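# Pair two matching socks flat in the basket

## Task

Locate two socks on the table that match each other and place them in the basket as one flat pair, stacked so toe sits over toe, heel over heel and cuff over cuff, resting on anything already inside. No other table sock may leave the table, and no sock already in the basket may leave the basket.

## Robot and tools

Robot: two arms, left_arm and right_arm, each ending in a two-finger gripper. The fingers point along the gripper's own +z axis and open and close along its y axis. end_effector_position is the spot between the finger pads, roughly 1 cm short of the tips.

Frames: reported hand poses and velocities use the scene frame. Its origin is at table-top height, halfway between the two nominal arm bases. +z is up, +x points out over the table, and left_arm is on the +y side. Camera left or right does not follow the arm names. Offsets you send are measured along the axes of that arm's current Hand target, not the scene axes. Reported positions can be a few centimetres off, more at long reach.

execute_actions(actions, cameras): actions is a list of actions. Each action is a table of up to 15 rows, and each row lasts one control step (1/30 s). If you give fewer rows, the last row repeats until the 15 steps are used. Every row holds 14 numbers in [-1, 1], always for both arms: left_arm dx, dy, dz, rx, ry, rz, opening, then right_arm in the same order. dx to rz are an offset from the Hand target as it stood when the action began, and every row counts from that same start, not from the row before. Scale: 1.0 is 0.6 m for dx, dy, dz and 180 degrees for rx, ry, rz. rx, ry, rz form a single rotation vector. The same offset in a later action moves the arm further again. Opening is not an offset: +1 is fully open (0.094 m) and -1 is closed. All six pose numbers at 0 re-commands the current Hand target. A 0 in the opening slot means half open, so resend an arm's present opening if its gripper should stay as it is. An empty actions list just returns the state and images. cameras picks the images: omitted, null or ["all"] gives all, [] gives none. A wrong name voids the call.

move(target, speed, blend, opening_speed, blocking, cameras): drives both grippers along straight paths. target is one 14-number row laid out as above, or a list of up to 15 such rows, which are visited in turn. Every row is an offset from the Hand targets at the move's start, not from the previous row. speed is the top path speed in m/s, 0.002 to 2.9, default 0.25. Turning is capped at twice that number in rad/s. Give one number, or one per target. blend, in m, rounds corners within that distance for list targets. opening_speed changes openings gradually, in units per second on the -1 to +1 scale, at least 0.2. Use a value near 0.2 to close gently on something soft. All paths finish together and are cut off after 10 s. Paths ignore obstacles and the other arm, and faster moves lag, overshoot and hit harder. Do not route a gripper close to its own arm's base, because that can flip the shoulder. With blocking=false the call returns after 0.5 s while the move continues. The result adds a move: line giving how it ended (done, off_target, moving, held, fault) plus any limits (paced means the pose was clipped, held means steps were withheld). An arm not named in the ending is done, meaning within 10 mm and 2 degrees.

wait(seconds 0 to 10) lets time pass while the arms keep their last commands. stop brakes a running move. zoom_image(camera, region) enlarges part of the latest full image of cam_high, cam_left_wrist or cam_right_wrist. region is [x0, y0, x1, y1] in pixels, (0, 0) at the top left, at most 504 by 504. All cameras give 672x504 images. finished_scene(scene) ends the current scene for good. Pass the current scene number, and call it only when the socks rest correctly without help.

Results: Hand target is the last commanded pose after clipping, and the next offsets count from it. The gripper often comes to rest a little short of it. Friction alone can leave it a centimetre or more away. Any later action re-requests that pose, so if the gap stays, send it as an extra offset. Each control step limits commanded rotation to 40 degrees from the measured orientation. grip_measured gives the finger opening on the command scale and can read up to about 2.7 mm wide when empty. Below the first-touch reading the gripper squeezes at full force, and socks are soft. To release, command an opening well above grip_measured. grip_effort_nm is the motor effort in N m, negative when closing. It carries offset and friction, so it is not a contact force. Joint torques include gravity and offsets, and entries 1 to 3 wrap at ±28 N m. Joint velocities show within noise when the arm is still. Tool commands lists the commands in force. The calls also print motor temperatures and the calibration of each camera.

Cautions: do not let anything fall or be left off the table, and do not drop a sock or let go while it is still moving. Avoid slamming or shoving hard, and keep the grippers and arms from hitting or squeezing each other, since that can end the scene. A gripper closing on the other arm's fingers counts as such a press. The clearance check may hold back moves that bring one arm near the other's forearm, but it does not guard gripper-to-gripper contact. To end a push, command the target back past the gripper. Stretched arms, held loads and unreachable targets heat motors. At 75 °C a MOTOR HOT line appears. At 90 °C that arm folds up and stays idle, and at 100 °C it drops. Loose objects may now and then get a brief nudge from outside.

Each tool is called after "Request:" in YAML: its name, and indented under it one key for each argument.

## Session

Request:
execute_actions:
  actions: []

Request:
zoom_image:
  camera: "cam_high"
  region: [120, 110, 370, 300]

Request:
zoom_image:
  camera: "cam_high"
  region: [330, 110, 580, 300]

Scene clock: 0.00 s.
left_arm: end_effector_position=(+0.2915, +0.2434, +0.2120) grip_measured=+1.000 grip_effort_nm=n/a end_effector_quat_wxyz=(+0.465, +0.007, +0.880, -0.099) | right_arm: end_effector_position=(+0.3028, -0.1256, +0.2672) grip_measured=+1.000 grip_effort_nm=n/a end_effector_quat_wxyz=(+0.585, -0.145, +0.764, +0.230)
Joint positions: left_arm=[-0.239 1.002 0.725 -0.303 -0.051 -0.236 0.094] | right_arm=[0.638 0.764 0.532 0.02 0.098 0.207 0.094]
Joint velocities: within noise
Joint torques (N m): no reading
Motor temperatures (°C): left_arm=[24 33 31 25 26 26 25] | right_arm=[26 30 29 25 26 27 23]
Heat: left arm: 33 °C; right arm: 30 °C.
Hand target: left_arm +0.2920, +0.2435, +0.2174; +0.471, +0.007, +0.877, -0.100 | right_arm +0.3017, -0.1268, +0.2666; +0.583, -0.146, +0.766, +0.228
Tool commands: left_gripper/opening=+1.0 right_gripper/opening=+1.0
camera_calibration:
cam_left_wrist: T_world_to_cam=[[-0.0807503, -0.944308, 0.319, 0.177394], [-0.838847, -0.108475, -0.533451, 0.422001], [0.538345, -0.310668, -0.78337, 0.180457], [0, 0, 0, 1]] pos_world=[0.271171, 0.269353, 0.309893]
cam_right_wrist: T_world_to_cam=[[0.445875, -0.893646, -0.0509161, -0.243011], [-0.542848, -0.224743, -0.809201, 0.384971], [0.711696, 0.388442, -0.585321, 0.0872736], [0, 0, 0, 1]] pos_world=[0.255221, -0.164547, 0.350229]

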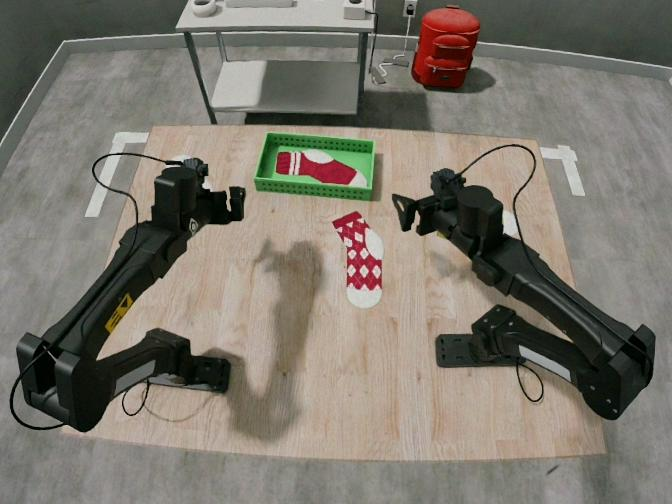

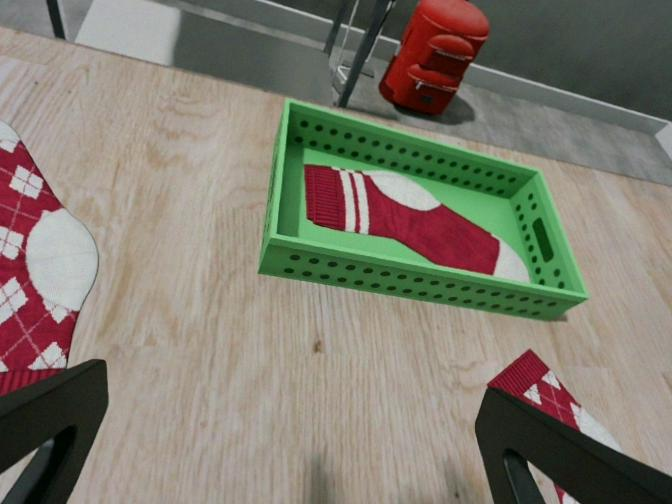

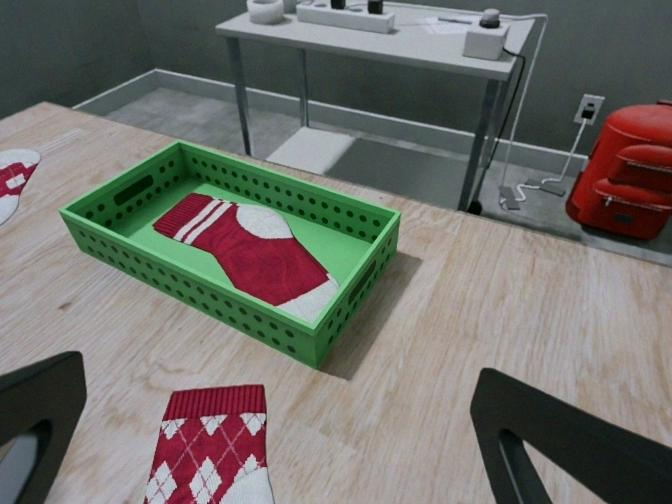

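Scaled by 2.016 from the camera's 672x504 image, which has a finer 960x720 frame.

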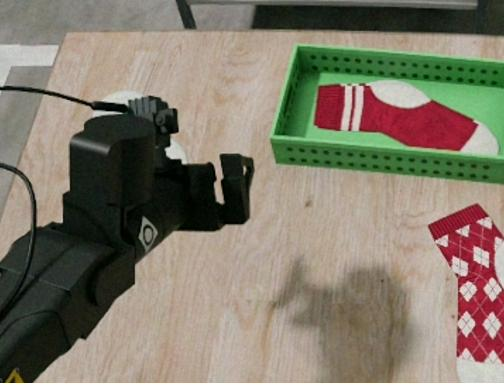

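Scaled by 2.016 from the camera's 672x504 image, which has a finer 960x720 frame.

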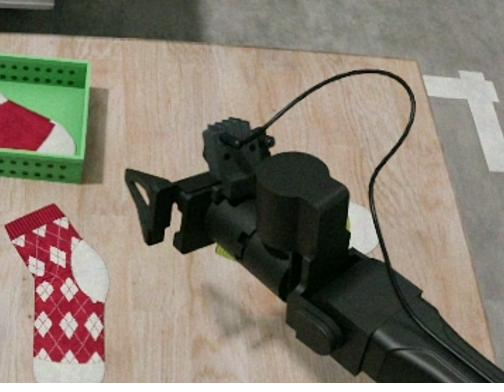

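Request:
move:
  target: [0.063,0.009,-0.1615,0,0,0,0,0.041,-0.018,-0.198,0,0,0,0]
  speed: 0.25

Request:
zoom_image:
  camera: "cam_high"
  region: [120, 110, 330, 270]

Request:
zoom_image:
  camera: "cam_high"
  region: [380, 150, 580, 300]

Scene clock: 8.50 s.
left_arm: end_effector_position=(+0.1956, +0.2617, +0.2401) grip_measured=+0.003 grip_effort_nm=-0.159 end_effector_quat_wxyz=(+0.474, +0.008, +0.874, -0.103) | right_arm: end_effector_position=(+0.2068, -0.1914, +0.2600) grip_measured=+0.002 grip_effort_nm=-0.115 end_effector_quat_wxyz=(+0.579, -0.152, +0.769, +0.223)
Joint positions: left_arm=[-0.33 0.563 0.714 -0.713 -0.124 -0.282 0.047] | right_arm=[0.835 0.157 0.515 -0.599 0.288 0.243 0.047]
Joint torques (N m): left_arm=[-0.81 -0.25 6.32 1.59 -0.18 -0.08] | right_arm=[0.49 1.81 8.13 1.77 0.11 0.1]
Heat: left arm: 33 °C; right arm: 30 °C.
Hand target: left_arm +0.1917, +0.2633, +0.2373; +0.471, +0.007, +0.877, -0.100 | right_arm +0.2019, -0.1967, +0.2667; +0.583, -0.146, +0.766, +0.228
Off the commanded pose: left_arm 0.005 m, 1 deg | right_arm 0.010 m, 1 deg.
move: done
camera_calibration:
cam_left_wrist: T_world_to_cam=[[-0.0916903, -0.942095, 0.322568, 0.178711], [-0.828052, -0.107792, -0.550192, 0.360197], [0.553103, -0.31755, -0.77022, 0.255587], [0, 0, 0, 1]] pos_world=[0.173282, 0.288351, 0.337389]
cam_right_wrist: T_world_to_cam=[[0.448435, -0.893079, -0.0362789, -0.263514], [-0.550681, -0.244084, -0.798231, 0.307445], [0.704028, 0.377933, -0.601258, 0.180608], [0, 0, 0, 1]] pos_world=[0.16032, -0.228554, 0.344444]

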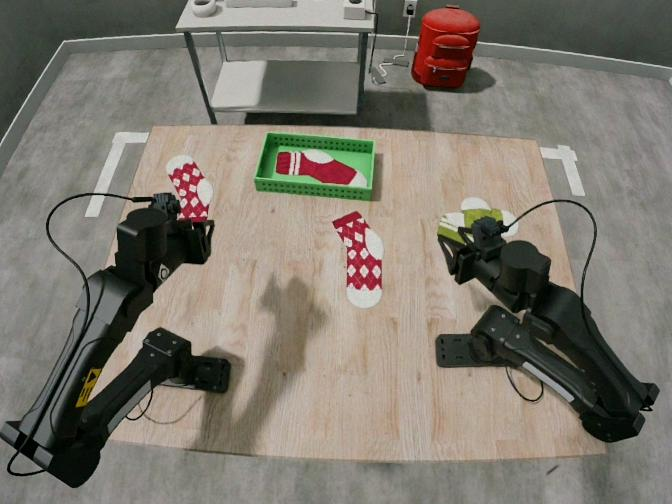

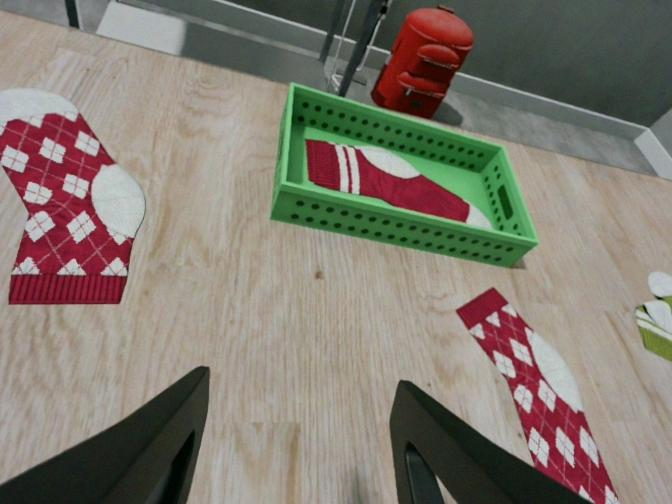

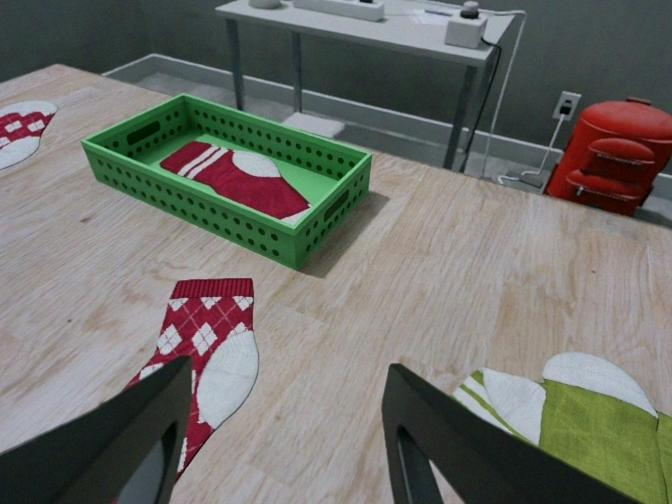

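Scaled by 2.400 from the camera's 672x504 image, which has a finer 960x720 frame.

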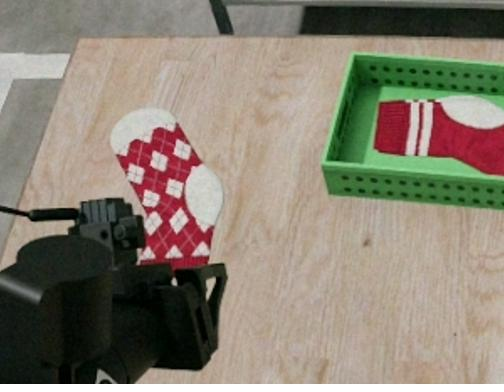

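Scaled by 2.520 from the camera's 672x504 image, which has a finer 960x720 frame.

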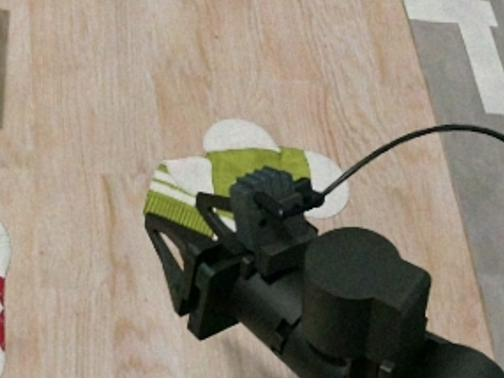

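Request:
zoom_image:
  camera: "cam_high"
  region: [240, 120, 400, 210]

Request:
zoom_image:
  camera: "cam_high"
  region: [310, 200, 410, 320]

Request:
zoom_image:
  camera: "cam_left_wrist"
  region: [0, 60, 320, 320]

Scaled by 3.150 from the camera's 672x504 image, which has a finer 960x720 frame.

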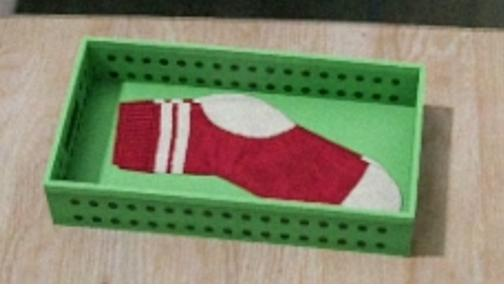

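Scaled by 4.200 from the camera's 672x504 image, which has a finer 960x720 frame.

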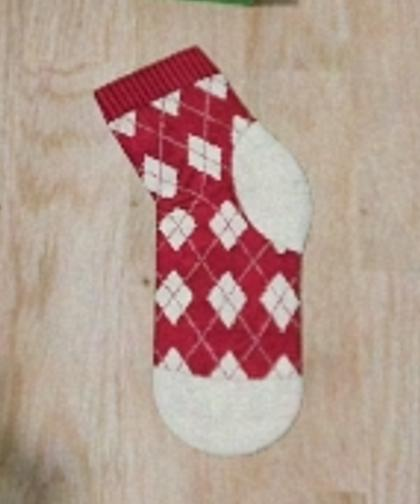

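Scaled by 1.575 from the camera's 672x504 image, which has a finer 960x720 frame.

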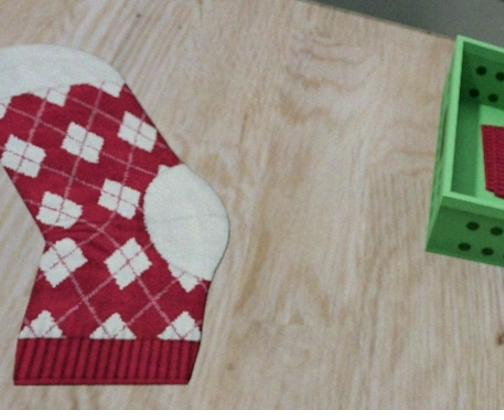

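Request:
move:
  target: [0.0103,-0.3857,0.4378,0.109,0.316,0.3095,-0.2,0.2158,0.2013,0.1875,0.3134,0.3261,0.3093,0.1]
  speed: 0.3

Scene clock: 55.57 s.
left_arm: end_effector_position=(+0.3824, -0.0085, +0.1350) grip_measured=-0.197 grip_effort_nm=-0.164 end_effector_quat_wxyz=(+0.120, +0.505, +0.854, -0.015) | right_arm: end_effector_position=(+0.2005, -0.0242, +0.1450) grip_measured=+0.098 grip_effort_nm=0.081 end_effector_quat_wxyz=(+0.004, +0.374, +0.927, +0.028)
Joint positions: left_arm=[-0.639 2.625 2.839 -1.542 -0.005 0.39 0.038] | right_arm=[1.028 1.74 1.493 -1.266 0.001 1.82 0.052]
Joint torques (N m): left_arm=[-0.5 -10.44 7.68 0.62 0.02 0.04] | right_arm=[-0.62 -7.45 7.68 -0.12 0 0.11]
Heat: left arm: 33 °C; right arm: 31 °C.
Hand target: left_arm +0.3803, -0.0115, +0.1301; +0.000, +0.515, +0.857, +0.000 | right_arm +0.1998, -0.0297, +0.1397; +0.000, +0.383, +0.924, +0.000
Off the commanded pose: left_arm 0.006 m, 14 deg | right_arm 0.008 m, 3 deg.
elbow stopped short (left arm): the move would have taken joint 3 (elbow) straighter than the controller allows.
move: off_target (left_arm, right_arm)
camera_calibration:
cam_left_wrist: T_world_to_cam=[[-0.805638, -0.592395, 0.00399952, 0.294175], [-0.585275, 0.796963, 0.149344, 0.248338], [-0.0916584, 0.117977, -0.988777, 0.265198], [0, 0, 0, 1]] pos_world=[0.406652, -0.0549354, 0.223957]
cam_right_wrist: T_world_to_cam=[[-0.606496, -0.794523, 0.0299256, 0.088701], [-0.719589, 0.564526, 0.404354, 0.131981], [-0.338162, 0.223705, -0.914113, 0.303223], [0, 0, 0, 1]] pos_world=[0.251307, -0.0718639, 0.221158]

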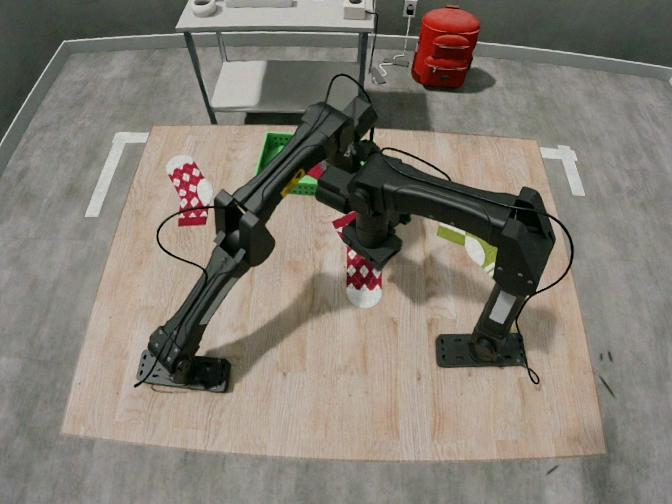

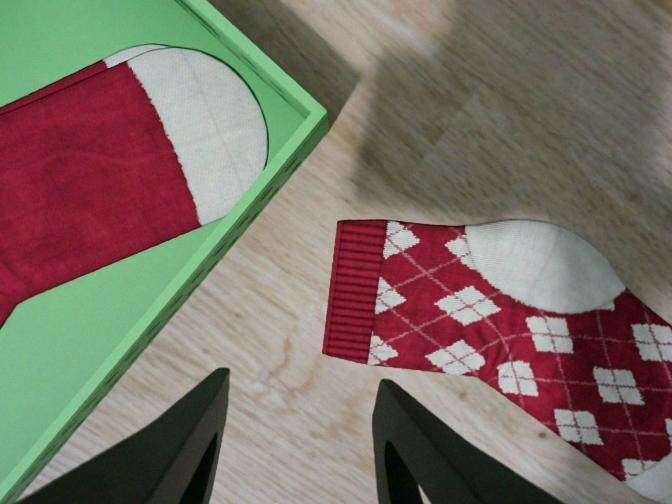

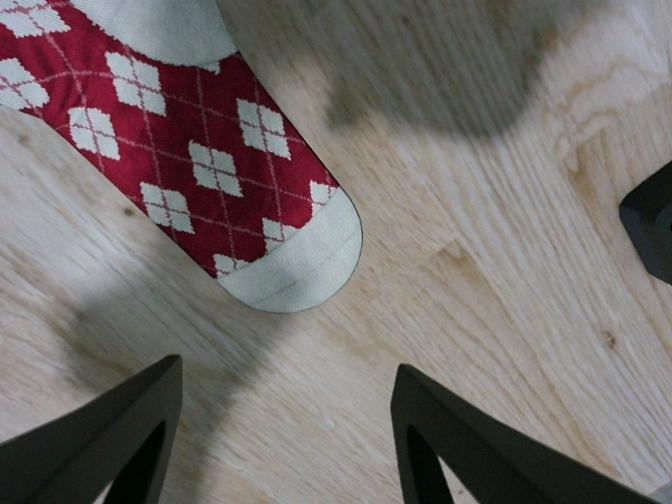

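Request:
move:
  target: [0.0017,-0.0067,0.167,0,0,0,-0.04,0.0407,-0.0207,0.1667,0,0,0,0.1]
  speed: 0.15

Scene clock: 69.23 s.
left_arm: end_effector_position=(+0.3729, -0.0041, +0.0332) grip_measured=-0.043 grip_effort_nm=0.125 end_effector_quat_wxyz=(+0.022, +0.512, +0.859, -0.001) | right_arm: end_effector_position=(+0.1805, -0.0115, +0.0545) grip_measured=+0.098 grip_effort_nm=0.076 end_effector_quat_wxyz=(+0.001, +0.380, +0.924, +0.032)
Joint positions: left_arm=[-0.644 2.823 2.839 -1.542 -0.005 0.39 0.045] | right_arm=[1.098 1.805 1.204 -0.907 -0.001 1.903 0.052]
Joint torques (N m): left_arm=[-0.73 -11.03 7.77 0.65 0.03 -0.02] | right_arm=[0.5 -7.75 4.48 0.21 0.02 0.16]
Heat: left arm: 34 °C; right arm: 31 °C.
Hand target: left_arm +0.3761, -0.0125, +0.0298; +0.000, +0.515, +0.857, +0.000 | right_arm +0.1738, -0.0212, +0.0397; +0.000, +0.383, +0.924, +0.000
Off the commanded pose: left_arm 0.009 m, 3 deg | right_arm 0.019 m, 4 deg.
elbow stopped short (left arm): the move would have taken joint 3 (elbow) straighter than the controller allows.
move: off_target (left_arm, right_arm)
camera_calibration:
cam_left_wrist: T_world_to_cam=[[-0.80429, -0.591769, 0.0540925, 0.287329], [-0.54372, 0.76959, 0.334812, 0.232832], [-0.23976, 0.239875, -0.940731, 0.217296], [0, 0, 0, 1]] pos_world=[0.40979, -0.0612765, 0.11092]
cam_right_wrist: T_world_to_cam=[[-0.616465, -0.786981, 0.0251379, 0.0916309], [-0.711031, 0.570117, 0.411584, 0.145106], [-0.33824, 0.235853, -0.911025, 0.21096], [0, 0, 0, 1]] pos_world=[0.231017, -0.060371, 0.130163]

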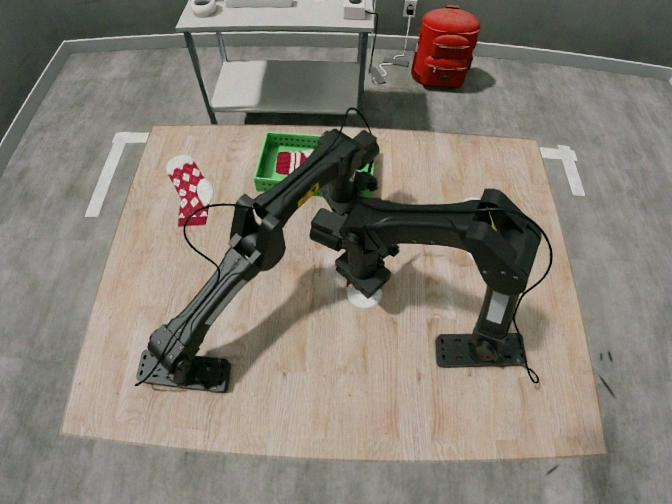

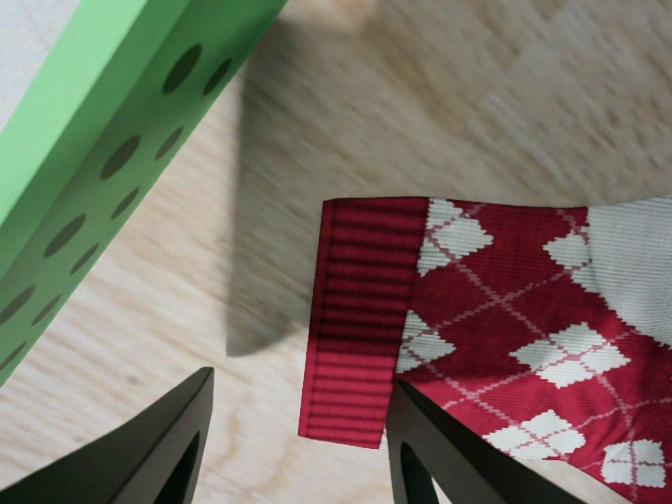

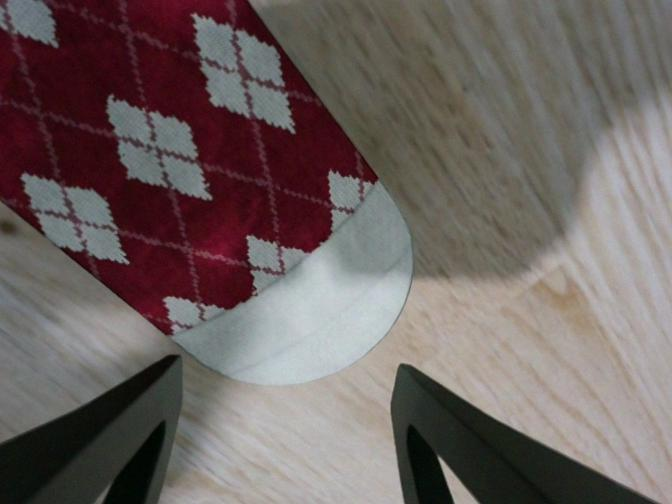

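Request:
move:
  target: [-0.01,0,0.1,0,0,0,-0.04,0.0117,-0.0283,0.1167,0,0,0,0.1]
  speed: 0.1
  cameras: ["cam_left_wrist","cam_right_wrist"]

Scene clock: 79.67 s.
left_arm: end_effector_position=(+0.3819, -0.0117, +0.0191) grip_measured=-0.043 grip_effort_nm=0.125 end_effector_quat_wxyz=(+0.037, +0.511, +0.859, -0.003) | right_arm: end_effector_position=(+0.1684, -0.0185, +0.0148) grip_measured=+0.098 grip_effort_nm=0.071 end_effector_quat_wxyz=(+0.011, +0.385, +0.922, +0.035)
Joint positions: left_arm=[-0.644 2.872 2.879 -1.503 -0.004 0.39 0.045] | right_arm=[1.135 1.824 1.054 -0.729 0.021 1.949 0.052]
Joint torques (N m): left_arm=[-1.02 -6.78 4.66 1.02 0.05 -0.05] | right_arm=[0.73 -2.43 0.75 1.24 -0.21 0.02]
Heat: left arm: 36 °C; right arm: 30 °C.
Hand target: left_arm +0.3788, -0.0178, -0.0302; +0.000, +0.515, +0.857, +0.000 | right_arm +0.1568, -0.0282, -0.0303; +0.000, +0.383, +0.924, +0.000
Off the commanded pose: left_arm 0.050 m, 4 deg | right_arm 0.048 m, 4 deg.
elbow stopped short (left arm): the move would have taken joint 3 (elbow) straighter than the controller allows.
elbow read too straight (left arm): the controller reads joint 3 (elbow) straighter than it allows; while it does, the hand can move without a command.
move: off_target (left_arm, right_arm)
camera_calibration:
cam_left_wrist: T_world_to_cam=[[-0.805472, -0.590744, 0.0472903, 0.291461], [-0.551015, 0.775893, 0.307201, 0.25163], [-0.218169, 0.221384, -0.950469, 0.199758], [0, 0, 0, 1]] pos_world=[0.416997, -0.0672823, 0.0987795]
cam_right_wrist: T_world_to_cam=[[-0.624739, -0.780733, 0.0125541, 0.0813085], [-0.713526, 0.577344, 0.396931, 0.157575], [-0.317145, 0.239021, -0.917762, 0.16892], [0, 0, 0, 1]] pos_world=[0.216803, -0.06787, 0.0914614]
Images, in order (width x height): cam_left_wrist 672x504, cam_right_wrist 672x504.

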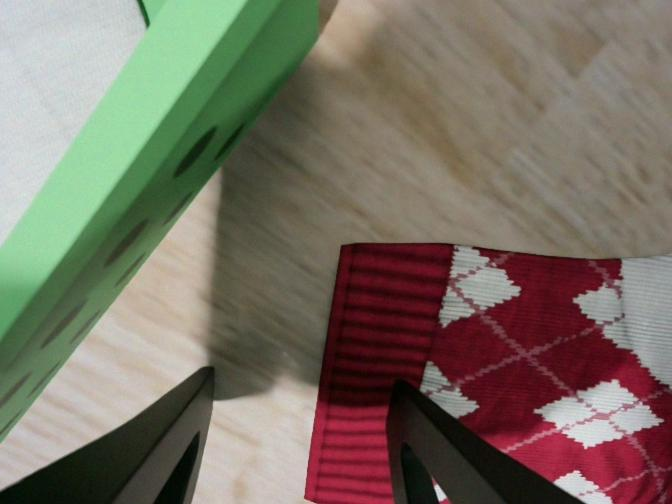

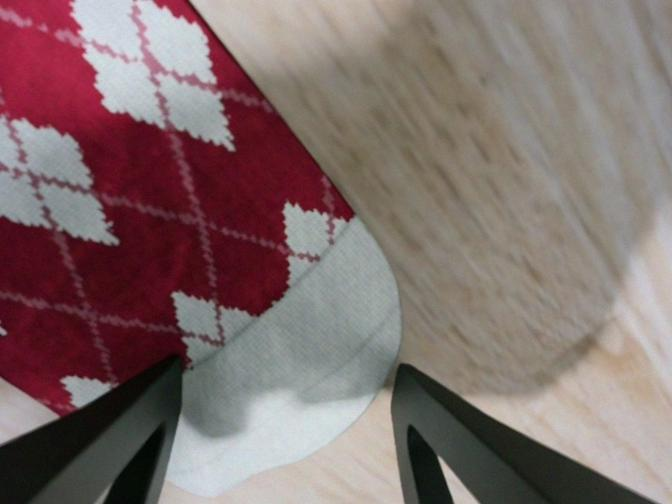

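Request:
move:
  target: [0,0,0,0,0,0,-1,0,0,0,0,0,0,-1]
  opening_speed: 0.5
  cameras: ["cam_left_wrist","cam_right_wrist"]

Scene clock: 84.53 s.
left_arm: end_effector_position=(+0.3696, -0.0181, +0.0187) grip_measured=-0.989 grip_effort_nm=-0.623 end_effector_quat_wxyz=(+0.024, +0.517, +0.855, -0.019) | right_arm: end_effector_position=(+0.1793, -0.0042, +0.0171) grip_measured=-0.985 grip_effort_nm=-0.833 end_effector_quat_wxyz=(+0.023, +0.385, +0.919, +0.074)
Joint positions: left_arm=[-0.657 2.873 2.879 -1.525 0.03 0.39 0.001] | right_arm=[1.135 1.819 1.047 -0.65 0.045 1.95 0.001]
Joint torques (N m): left_arm=[0.12 -6.71 4.7 1.19 -0.32 -0.06] | right_arm=[0.57 -2.18 1.65 0.55 -0.5 0.09]
Heat: left arm: 35 °C; right arm: 30 °C.
Hand target: left_arm +0.3788, -0.0178, -0.0302; +0.000, +0.515, +0.857, +0.000 | right_arm +0.1569, -0.0281, -0.0303; +0.000, +0.383, +0.924, +0.000
Off the commanded pose: left_arm 0.050 m, 4 deg | right_arm 0.058 m, 9 deg.
elbow stopped short (left arm): the move would have taken joint 3 (elbow) straighter than the controller allows.
elbow read too straight (left arm): the controller reads joint 3 (elbow) straighter than it allows; while it does, the hand can move without a command.
move: off_target (left_arm, right_arm)
camera_calibration:
cam_left_wrist: T_world_to_cam=[[-0.811539, -0.578004, 0.0855337, 0.279568], [-0.527409, 0.787638, 0.318536, 0.241128], [-0.251485, 0.213393, -0.944044, 0.210106], [0, 0, 0, 1]] pos_world=[0.406892, -0.0731651, 0.0976285]
cam_right_wrist: T_world_to_cam=[[-0.626239, -0.776631, -0.0683341, 0.100833], [-0.732219, 0.555792, 0.393638, 0.159544], [-0.267732, 0.296547, -0.916722, 0.162424], [0, 0, 0, 1]] pos_world=[0.223453, -0.0585294, 0.0929858]
Images, in order (width x height): cam_left_wrist 672x504, cam_right_wrist 672x504.

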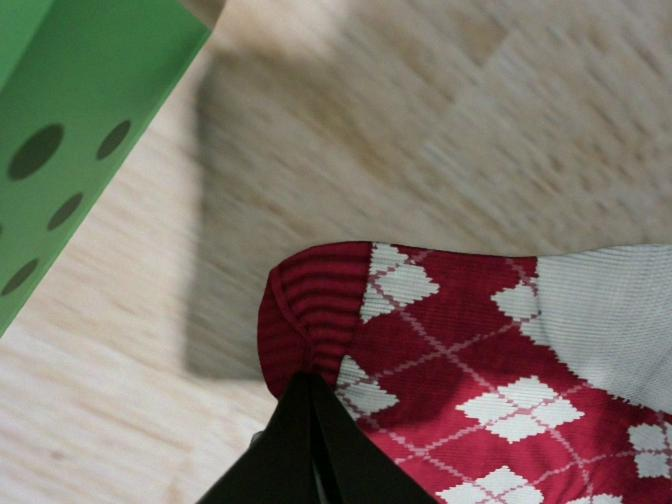

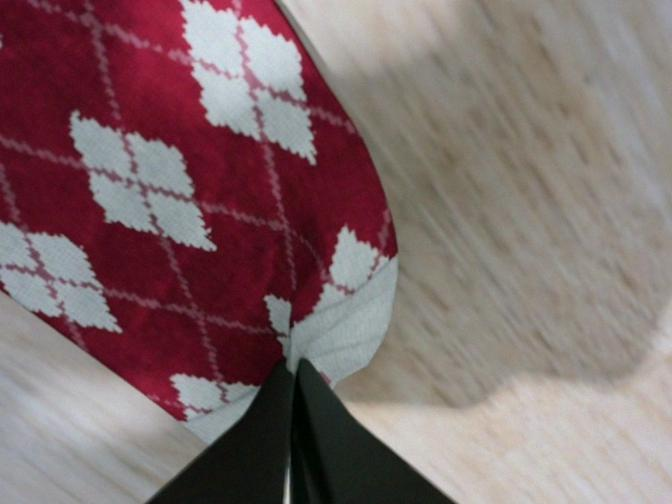

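Request:
move:
  target: [0.002,-0.014,-0.142,0,0,0,-1,-0.001,0.0365,-0.142,0,0,0,-1]
  speed: 0.1

Scene clock: 88.77 s.
left_arm: end_effector_position=(+0.3725, -0.0195, +0.0385) grip_measured=-0.989 grip_effort_nm=-0.598 end_effector_quat_wxyz=(+0.042, +0.515, +0.856, -0.013) | right_arm: end_effector_position=(+0.1747, -0.0049, +0.0570) grip_measured=-0.985 grip_effort_nm=-0.803 end_effector_quat_wxyz=(+0.003, +0.384, +0.923, +0.026)
Joint positions: left_arm=[-0.661 2.834 2.879 -1.528 0.012 0.381 0.001] | right_arm=[1.125 1.824 1.239 -0.934 0.005 1.938 0.001]
Joint torques (N m): left_arm=[-0.73 -15.6 4.68 0.44 -0.12 -0.12] | right_arm=[-0.73 -9.47 7.04 -0.16 -0.04 -0.06]
Heat: left arm: 35 °C; right arm: 30 °C.
Hand target: left_arm +0.3709, -0.0207, +0.0549; +0.000, +0.515, +0.857, +0.000 | right_arm +0.1728, -0.0131, +0.0549; +0.000, +0.383, +0.924, +0.000
Off the commanded pose: left_arm 0.017 m, 5 deg | right_arm 0.009 m, 3 deg.
elbow stopped short (left arm): the move would have taken joint 3 (elbow) straighter than the controller allows.
elbow read too straight (left arm): the controller reads joint 3 (elbow) straighter than it allows; while it does, the hand can move without a command.
move: off_target (left_arm, right_arm)
camera_calibration:
cam_left_wrist: T_world_to_cam=[[-0.811148, -0.58177, 0.0598559, 0.280218], [-0.543304, 0.787463, 0.291072, 0.24448], [-0.216471, 0.203583, -0.954827, 0.217008], [0, 0, 0, 1]] pos_world=[0.407101, -0.0736755, 0.119271]
cam_right_wrist: T_world_to_cam=[[-0.622909, -0.781525, 0.0346853, 0.0937236], [-0.70582, 0.580583, 0.405883, 0.135617], [-0.337346, 0.228347, -0.913266, 0.209636], [0, 0, 0, 1]] pos_world=[0.224822, -0.0533595, 0.133157]

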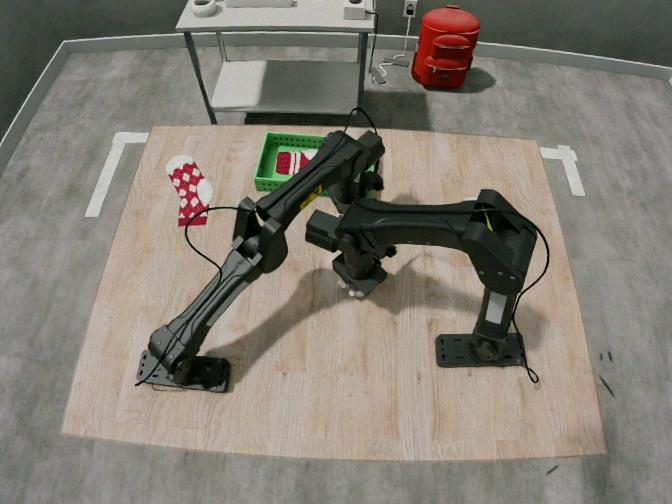

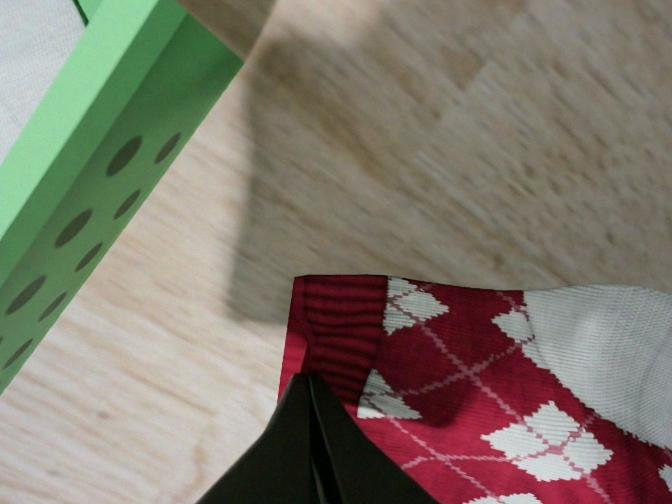

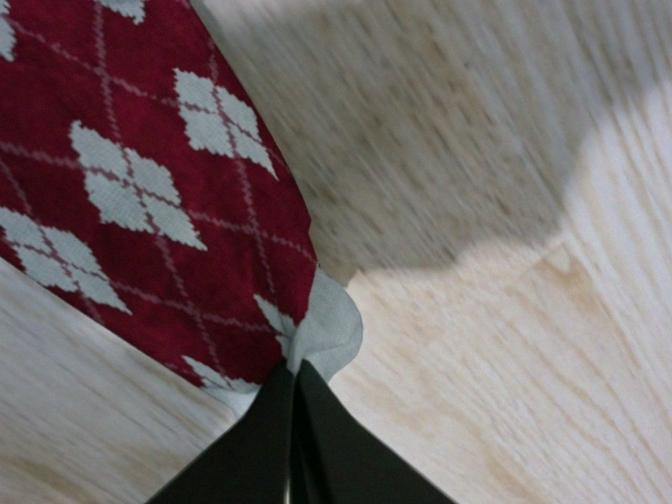

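Request:
move:
  target:
    - [0.0143,-0.0093,-0.192,0,-0.0833,0,-1,-0.0047,0.007,-0.192,0,0,0,-1]
    - [0.108,0.2122,-0.225,-0.0424,-0.1344,-0.1913,-1,-0.1908,0.1862,-0.225,-0.0269,-0.0804,-0.2044,-1]
    - [0.1817,0.372,-0.192,-0.1017,-0.1452,-0.3795,-1,-0.3847,0.4355,-0.183,-0.1061,-0.1433,-0.3959,-1]
  speed: 0.14

Scene clock: 106.47 s.
left_arm: end_effector_position=(+0.3684, -0.0205, +0.0900) grip_measured=-0.989 grip_effort_nm=-0.603 end_effector_quat_wxyz=(+0.072, +0.515, +0.854, -0.027) | right_arm: end_effector_position=(+0.1796, +0.0043, +0.0769) grip_measured=-0.985 grip_effort_nm=-0.808 end_effector_quat_wxyz=(+0.003, +0.384, +0.923, +0.036)
Joint positions: left_arm=[-0.661 2.727 2.868 -1.562 0.031 0.381 0.001] | right_arm=[1.123 1.822 1.318 -0.996 0.004 1.936 0.001]
Joint torques (N m): left_arm=[0.4 -14.19 5.56 0.55 0.09 -0.02] | right_arm=[-0.01 -11.04 5.46 0.18 -0.03 0.05]
Motor temperatures (°C): left_arm=[24 39 33 26 26 26 26] | right_arm=[25 30 31 26 26 27 24]
Heat: left arm: 39 °C; right arm: 31 °C.
Hand target: left_arm +0.3669, -0.0183, +0.1015; +0.075, +0.513, +0.854, -0.032 (not the last commanded pose) | right_arm +0.1770, -0.0013, +0.0746; +0.003, +0.384, +0.923, +0.023 (not the last commanded pose)
Off the commanded pose: left_arm 0.262 m, 73 deg | right_arm 0.352 m, 78 deg.
elbow stopped short (left arm): the move would have taken joint 3 (elbow) straighter than the controller allows.
elbow read too straight (left arm): the controller reads joint 3 (elbow) straighter than it allows; while it does, the hand can move without a command.
move: held (right_arm; a check stopped the path), off_target (left_arm; braked when a check withheld steps of right_arm); path passed 0 of 3 targets; limits=held
pose unreachable (right arm): on one or more control steps of this call, first in action 0 (counted from 0), this arm could not follow its commanded pose, so it was not sent that pose on those steps. It may still have moved: this result reports where it is.
cause: moving toward the commanded pose would bring a part of the arm too close to another arm (this arm's wrist (the part past joint 4) and the left arm's forearm (the part past joint 3)).
camera_calibration:
cam_left_wrist: T_world_to_cam=[[-0.814436, -0.576818, 0.0630485, 0.274195], [-0.551013, 0.802873, 0.227552, 0.236938], [-0.181876, 0.150586, -0.971723, 0.253161], [0, 0, 0, 1]] pos_world=[0.399915, -0.0701931, 0.174799]
cam_right_wrist: T_world_to_cam=[[-0.623092, -0.78198, 0.0162668, 0.1047], [-0.708905, 0.573408, 0.410679, 0.12597], [-0.33047, 0.244359, -0.911635, 0.22597], [0, 0, 0, 1]] pos_world=[0.229215, -0.0455764, 0.152566]

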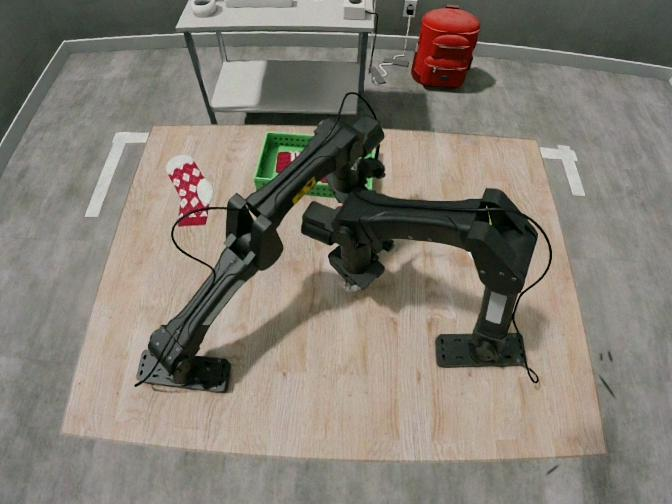

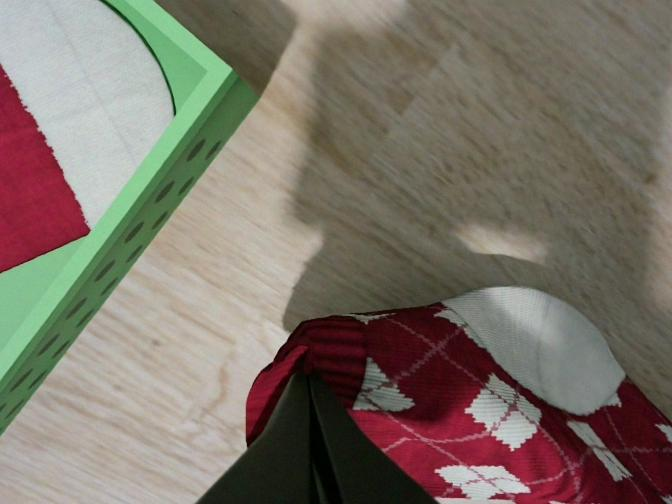

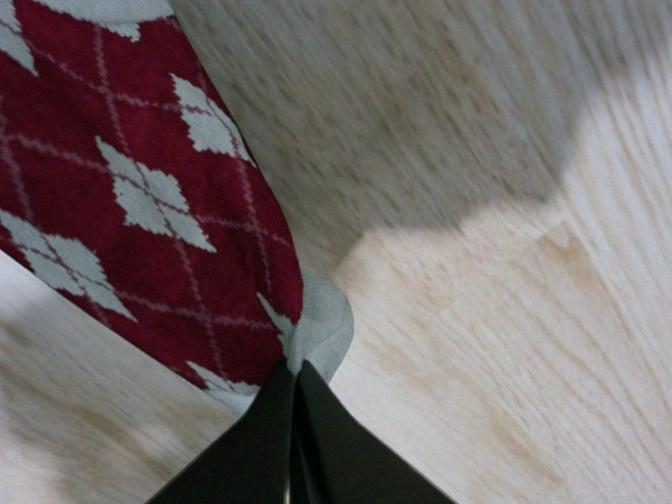

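Request:
move:
  target: [0.053,0.132,-0.0375,-0.0222,-0.0297,-0.1366,-1,-0.1362,0.0913,-0.031,0.0148,-0.0006,-0.1399,-1]
  speed: 0.1

Scene clock: 140.47 s.
left_arm: end_effector_position=(+0.4158, +0.0484, +0.1016) grip_measured=-0.989 grip_effort_nm=-0.598 end_effector_quat_wxyz=(+0.100, +0.321, +0.941, -0.038) | right_arm: end_effector_position=(+0.2744, -0.0155, +0.1047) grip_measured=-0.985 grip_effort_nm=-0.803 end_effector_quat_wxyz=(+0.013, +0.176, +0.984, +0.030)
Joint positions: left_arm=[-0.503 2.496 2.457 -1.319 0.032 0.112 0.001] | right_arm=[0.867 1.931 1.575 -1.15 -0.005 1.245 0.001]
Joint torques (N m): left_arm=[0.44 -15.19 4.79 0.95 -0.04 -0.1] | right_arm=[-0.5 -8.94 7.75 -0.05 0.05 -0.04]
Heat: left arm: 40 °C; right arm: 31 °C.
Hand target: left_arm +0.4200, +0.0497, +0.1202; +0.124, +0.315, +0.940, -0.042 | right_arm +0.2730, -0.0216, +0.0945; +0.000, +0.174, +0.985, +0.001
Off the commanded pose: left_arm 0.019 m, 3 deg | right_arm 0.012 m, 4 deg.
move: off_target (left_arm, right_arm)
camera_calibration:
cam_left_wrist: T_world_to_cam=[[-0.508592, -0.854524, 0.105469, 0.233756], [-0.837604, 0.519407, 0.169219, 0.34387], [-0.199383, -0.00227797, -0.979919, 0.278201], [0, 0, 0, 1]] pos_world=[0.462382, 0.0217752, 0.189771]
cam_right_wrist: T_world_to_cam=[[-0.237574, -0.971032, 0.0255915, 0.0381366], [-0.89737, 0.229485, 0.376913, 0.242996], [-0.371867, 0.0665795, -0.925895, 0.297563], [0, 0, 0, 1]] pos_world=[0.337771, -0.0385435, 0.182948]

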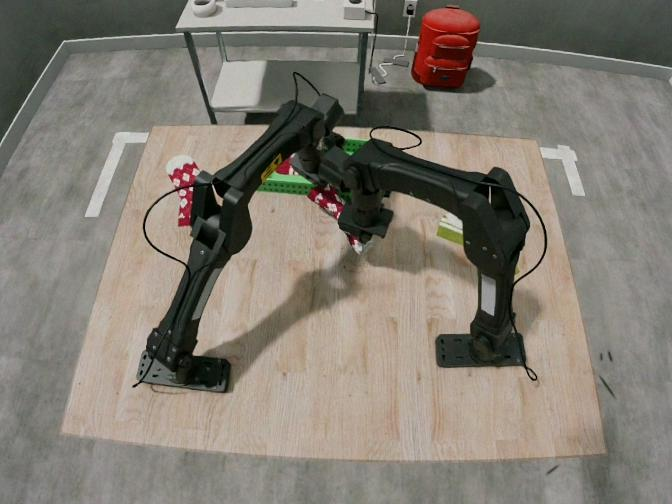

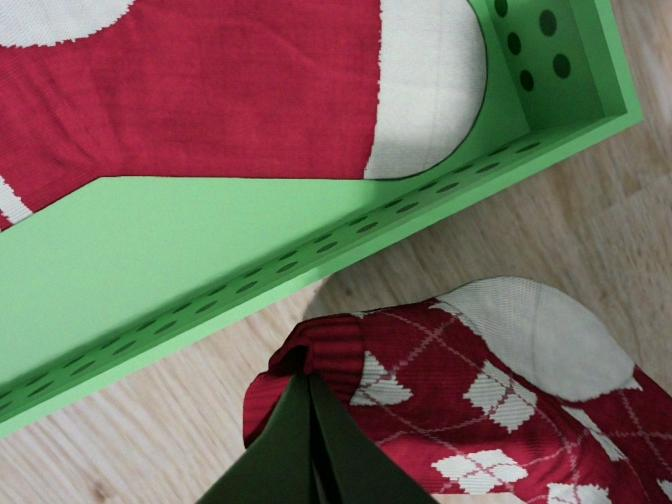

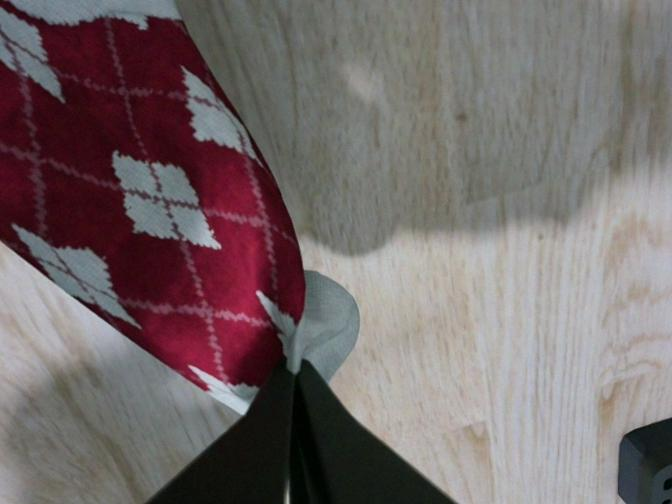

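Request:
move:
  target:
    - [-0.026,0.1833,-0.085,-0.0481,-0.0545,-0.131,-1,-0.1937,0.1142,-0.125,-0.0237,-0.1093,-0.1379,-1]
    - [-0.019,0.2712,-0.0815,-0.0964,-0.0788,-0.2319,-1,-0.3727,0.1855,-0.1167,-0.0692,-0.1566,-0.2609,-1]
  speed: 0.1

Scene clock: 159.67 s.
left_arm: end_effector_position=(+0.5083, +0.1755, +0.1532) grip_measured=-0.989 grip_effort_nm=-0.603 end_effector_quat_wxyz=(+0.233, -0.056, +0.971, +0.019) | right_arm: end_effector_position=(+0.5179, +0.0079, +0.1893) grip_measured=-0.985 grip_effort_nm=-0.808 end_effector_quat_wxyz=(+0.276, -0.229, +0.931, +0.073)
Joint positions: left_arm=[-0.299 2.43 2.465 -1.181 -0.211 -0.408 0.001] | right_arm=[0.579 2.317 2.354 -1.031 0.057 0.103 0.001]
Joint torques (N m): left_arm=[0.69 -12.71 7.95 1.25 -0.3 -0.07] | right_arm=[-0.55 -12.62 8.58 1.1 0 -0.05]
Heat: left arm: 40 °C; right arm: 31 °C.
Hand target: left_arm +0.5166, +0.1806, +0.1704; +0.258, -0.068, +0.964, +0.018 | right_arm +0.5212, +0.0065, +0.1646; +0.251, -0.234, +0.937, +0.062
Off the commanded pose: left_arm 0.020 m, 3 deg | right_arm 0.025 m, 3 deg.
move: off_target (left_arm, right_arm)
camera_calibration:
cam_left_wrist: T_world_to_cam=[[0.2083, -0.971403, 0.113958, 0.0388023], [-0.971924, -0.218619, -0.0870017, 0.583719], [0.109427, -0.0926365, -0.989669, 0.208002], [0, 0, 0, 1]] pos_world=[0.536487, 0.184573, 0.252216]
cam_right_wrist: T_world_to_cam=[[0.505071, -0.853754, 0.126522, -0.28812], [-0.837002, -0.520282, -0.169511, 0.502368], [0.210548, -0.020284, -0.977373, 0.173656], [0, 0, 0, 1]] pos_world=[0.529441, 0.0189118, 0.291337]

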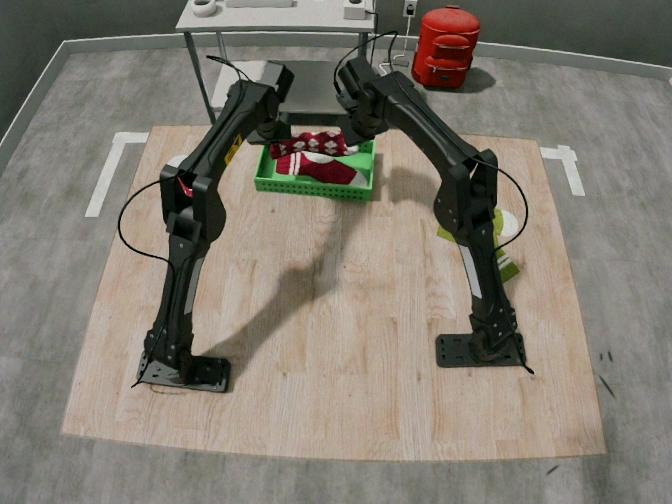

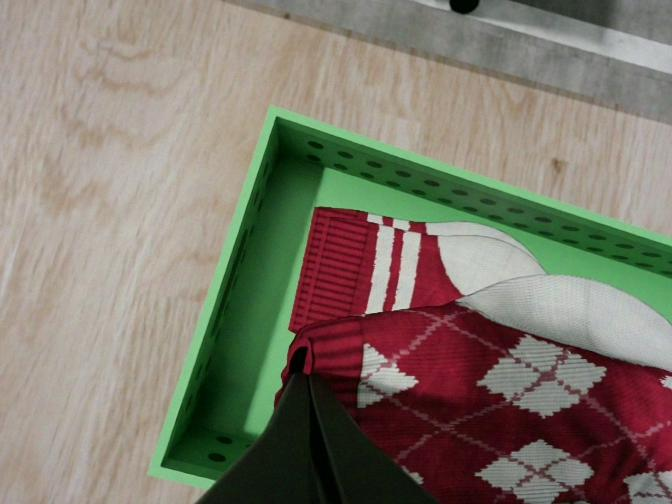

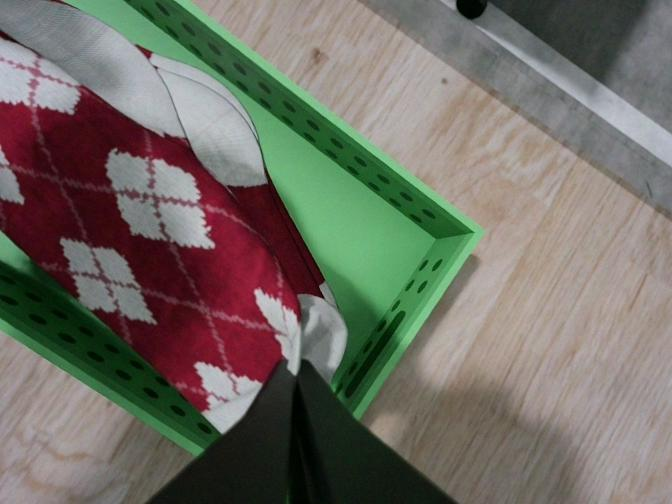

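Request:
move:
  target: [0.0773,0.0023,0.1482,0,0,0,-1,0.0658,-0.0017,0.135,0,0,0,-1]
  speed: 0.1

Scene clock: 172.37 s.
left_arm: end_effector_position=(+0.5170, +0.1762, +0.0574) grip_measured=-0.989 grip_effort_nm=-0.598 end_effector_quat_wxyz=(+0.242, -0.060, +0.968, +0.017) | right_arm: end_effector_position=(+0.5296, +0.0165, +0.1143) grip_measured=-0.985 grip_effort_nm=-0.803 end_effector_quat_wxyz=(+0.287, -0.230, +0.927, +0.077)
Joint positions: left_arm=[-0.293 2.409 2.035 -0.751 -0.213 -0.409 0.001] | right_arm=[0.579 2.317 2.04 -0.692 0.055 0.1 0.001]
Joint torques (N m): left_arm=[0.75 -13.98 5.42 1.32 -0.28 -0.04] | right_arm=[-0.79 -13.03 5.59 1.29 0.01 -0.06]
Heat: left arm: 40 °C; right arm: 32 °C.
Hand target: left_arm +0.5207, +0.1826, +0.0702; +0.258, -0.068, +0.964, +0.018 | right_arm +0.5272, +0.0085, +0.0746; +0.251, -0.234, +0.937, +0.062
Off the commanded pose: left_arm 0.015 m, 2 deg | right_arm 0.041 m, 5 deg.
move: off_target (left_arm, right_arm)
camera_calibration:
cam_left_wrist: T_world_to_cam=[[0.212727, -0.969216, 0.123963, 0.0453513], [-0.968407, -0.226025, -0.105358, 0.584537], [0.130133, -0.0976344, -0.986678, 0.102308], [0, 0, 0, 1]] pos_world=[0.543109, 0.186064, 0.156909]
cam_right_wrist: T_world_to_cam=[[0.506126, -0.853383, 0.124798, -0.27759], [-0.83122, -0.521252, -0.193311, 0.503553], [0.23002, -0.00589491, -0.973168, 0.0870676], [0, 0, 0, 1]] pos_world=[0.539031, 0.0261005, 0.216716]

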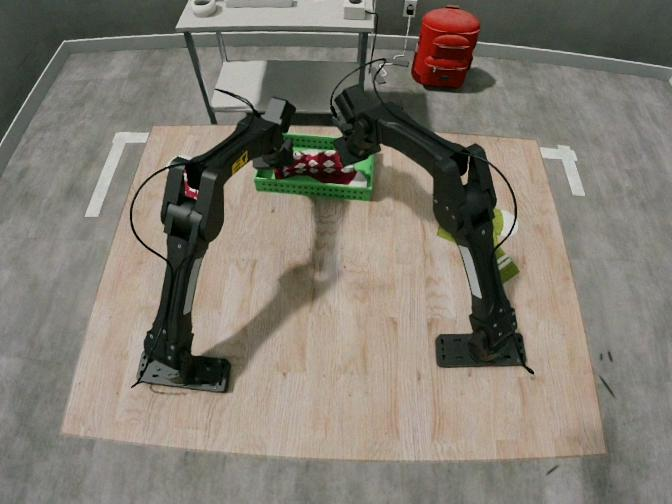

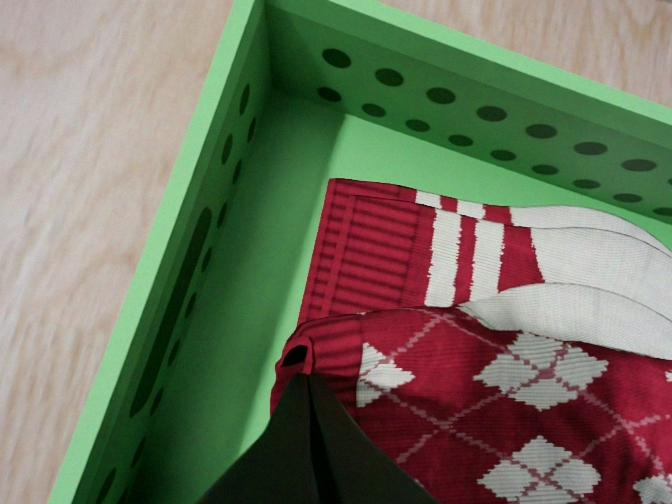

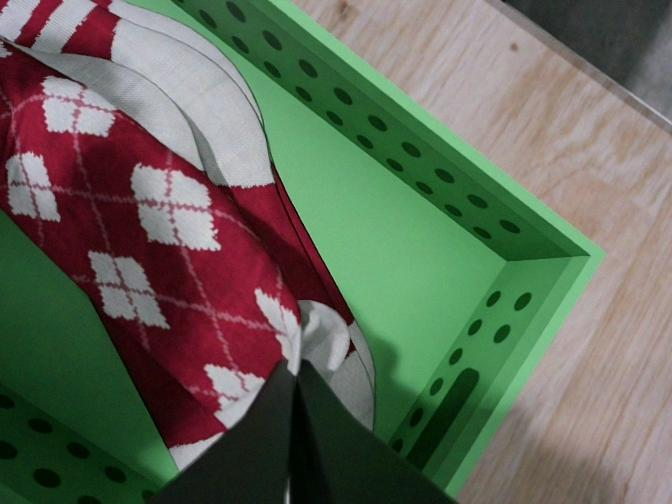

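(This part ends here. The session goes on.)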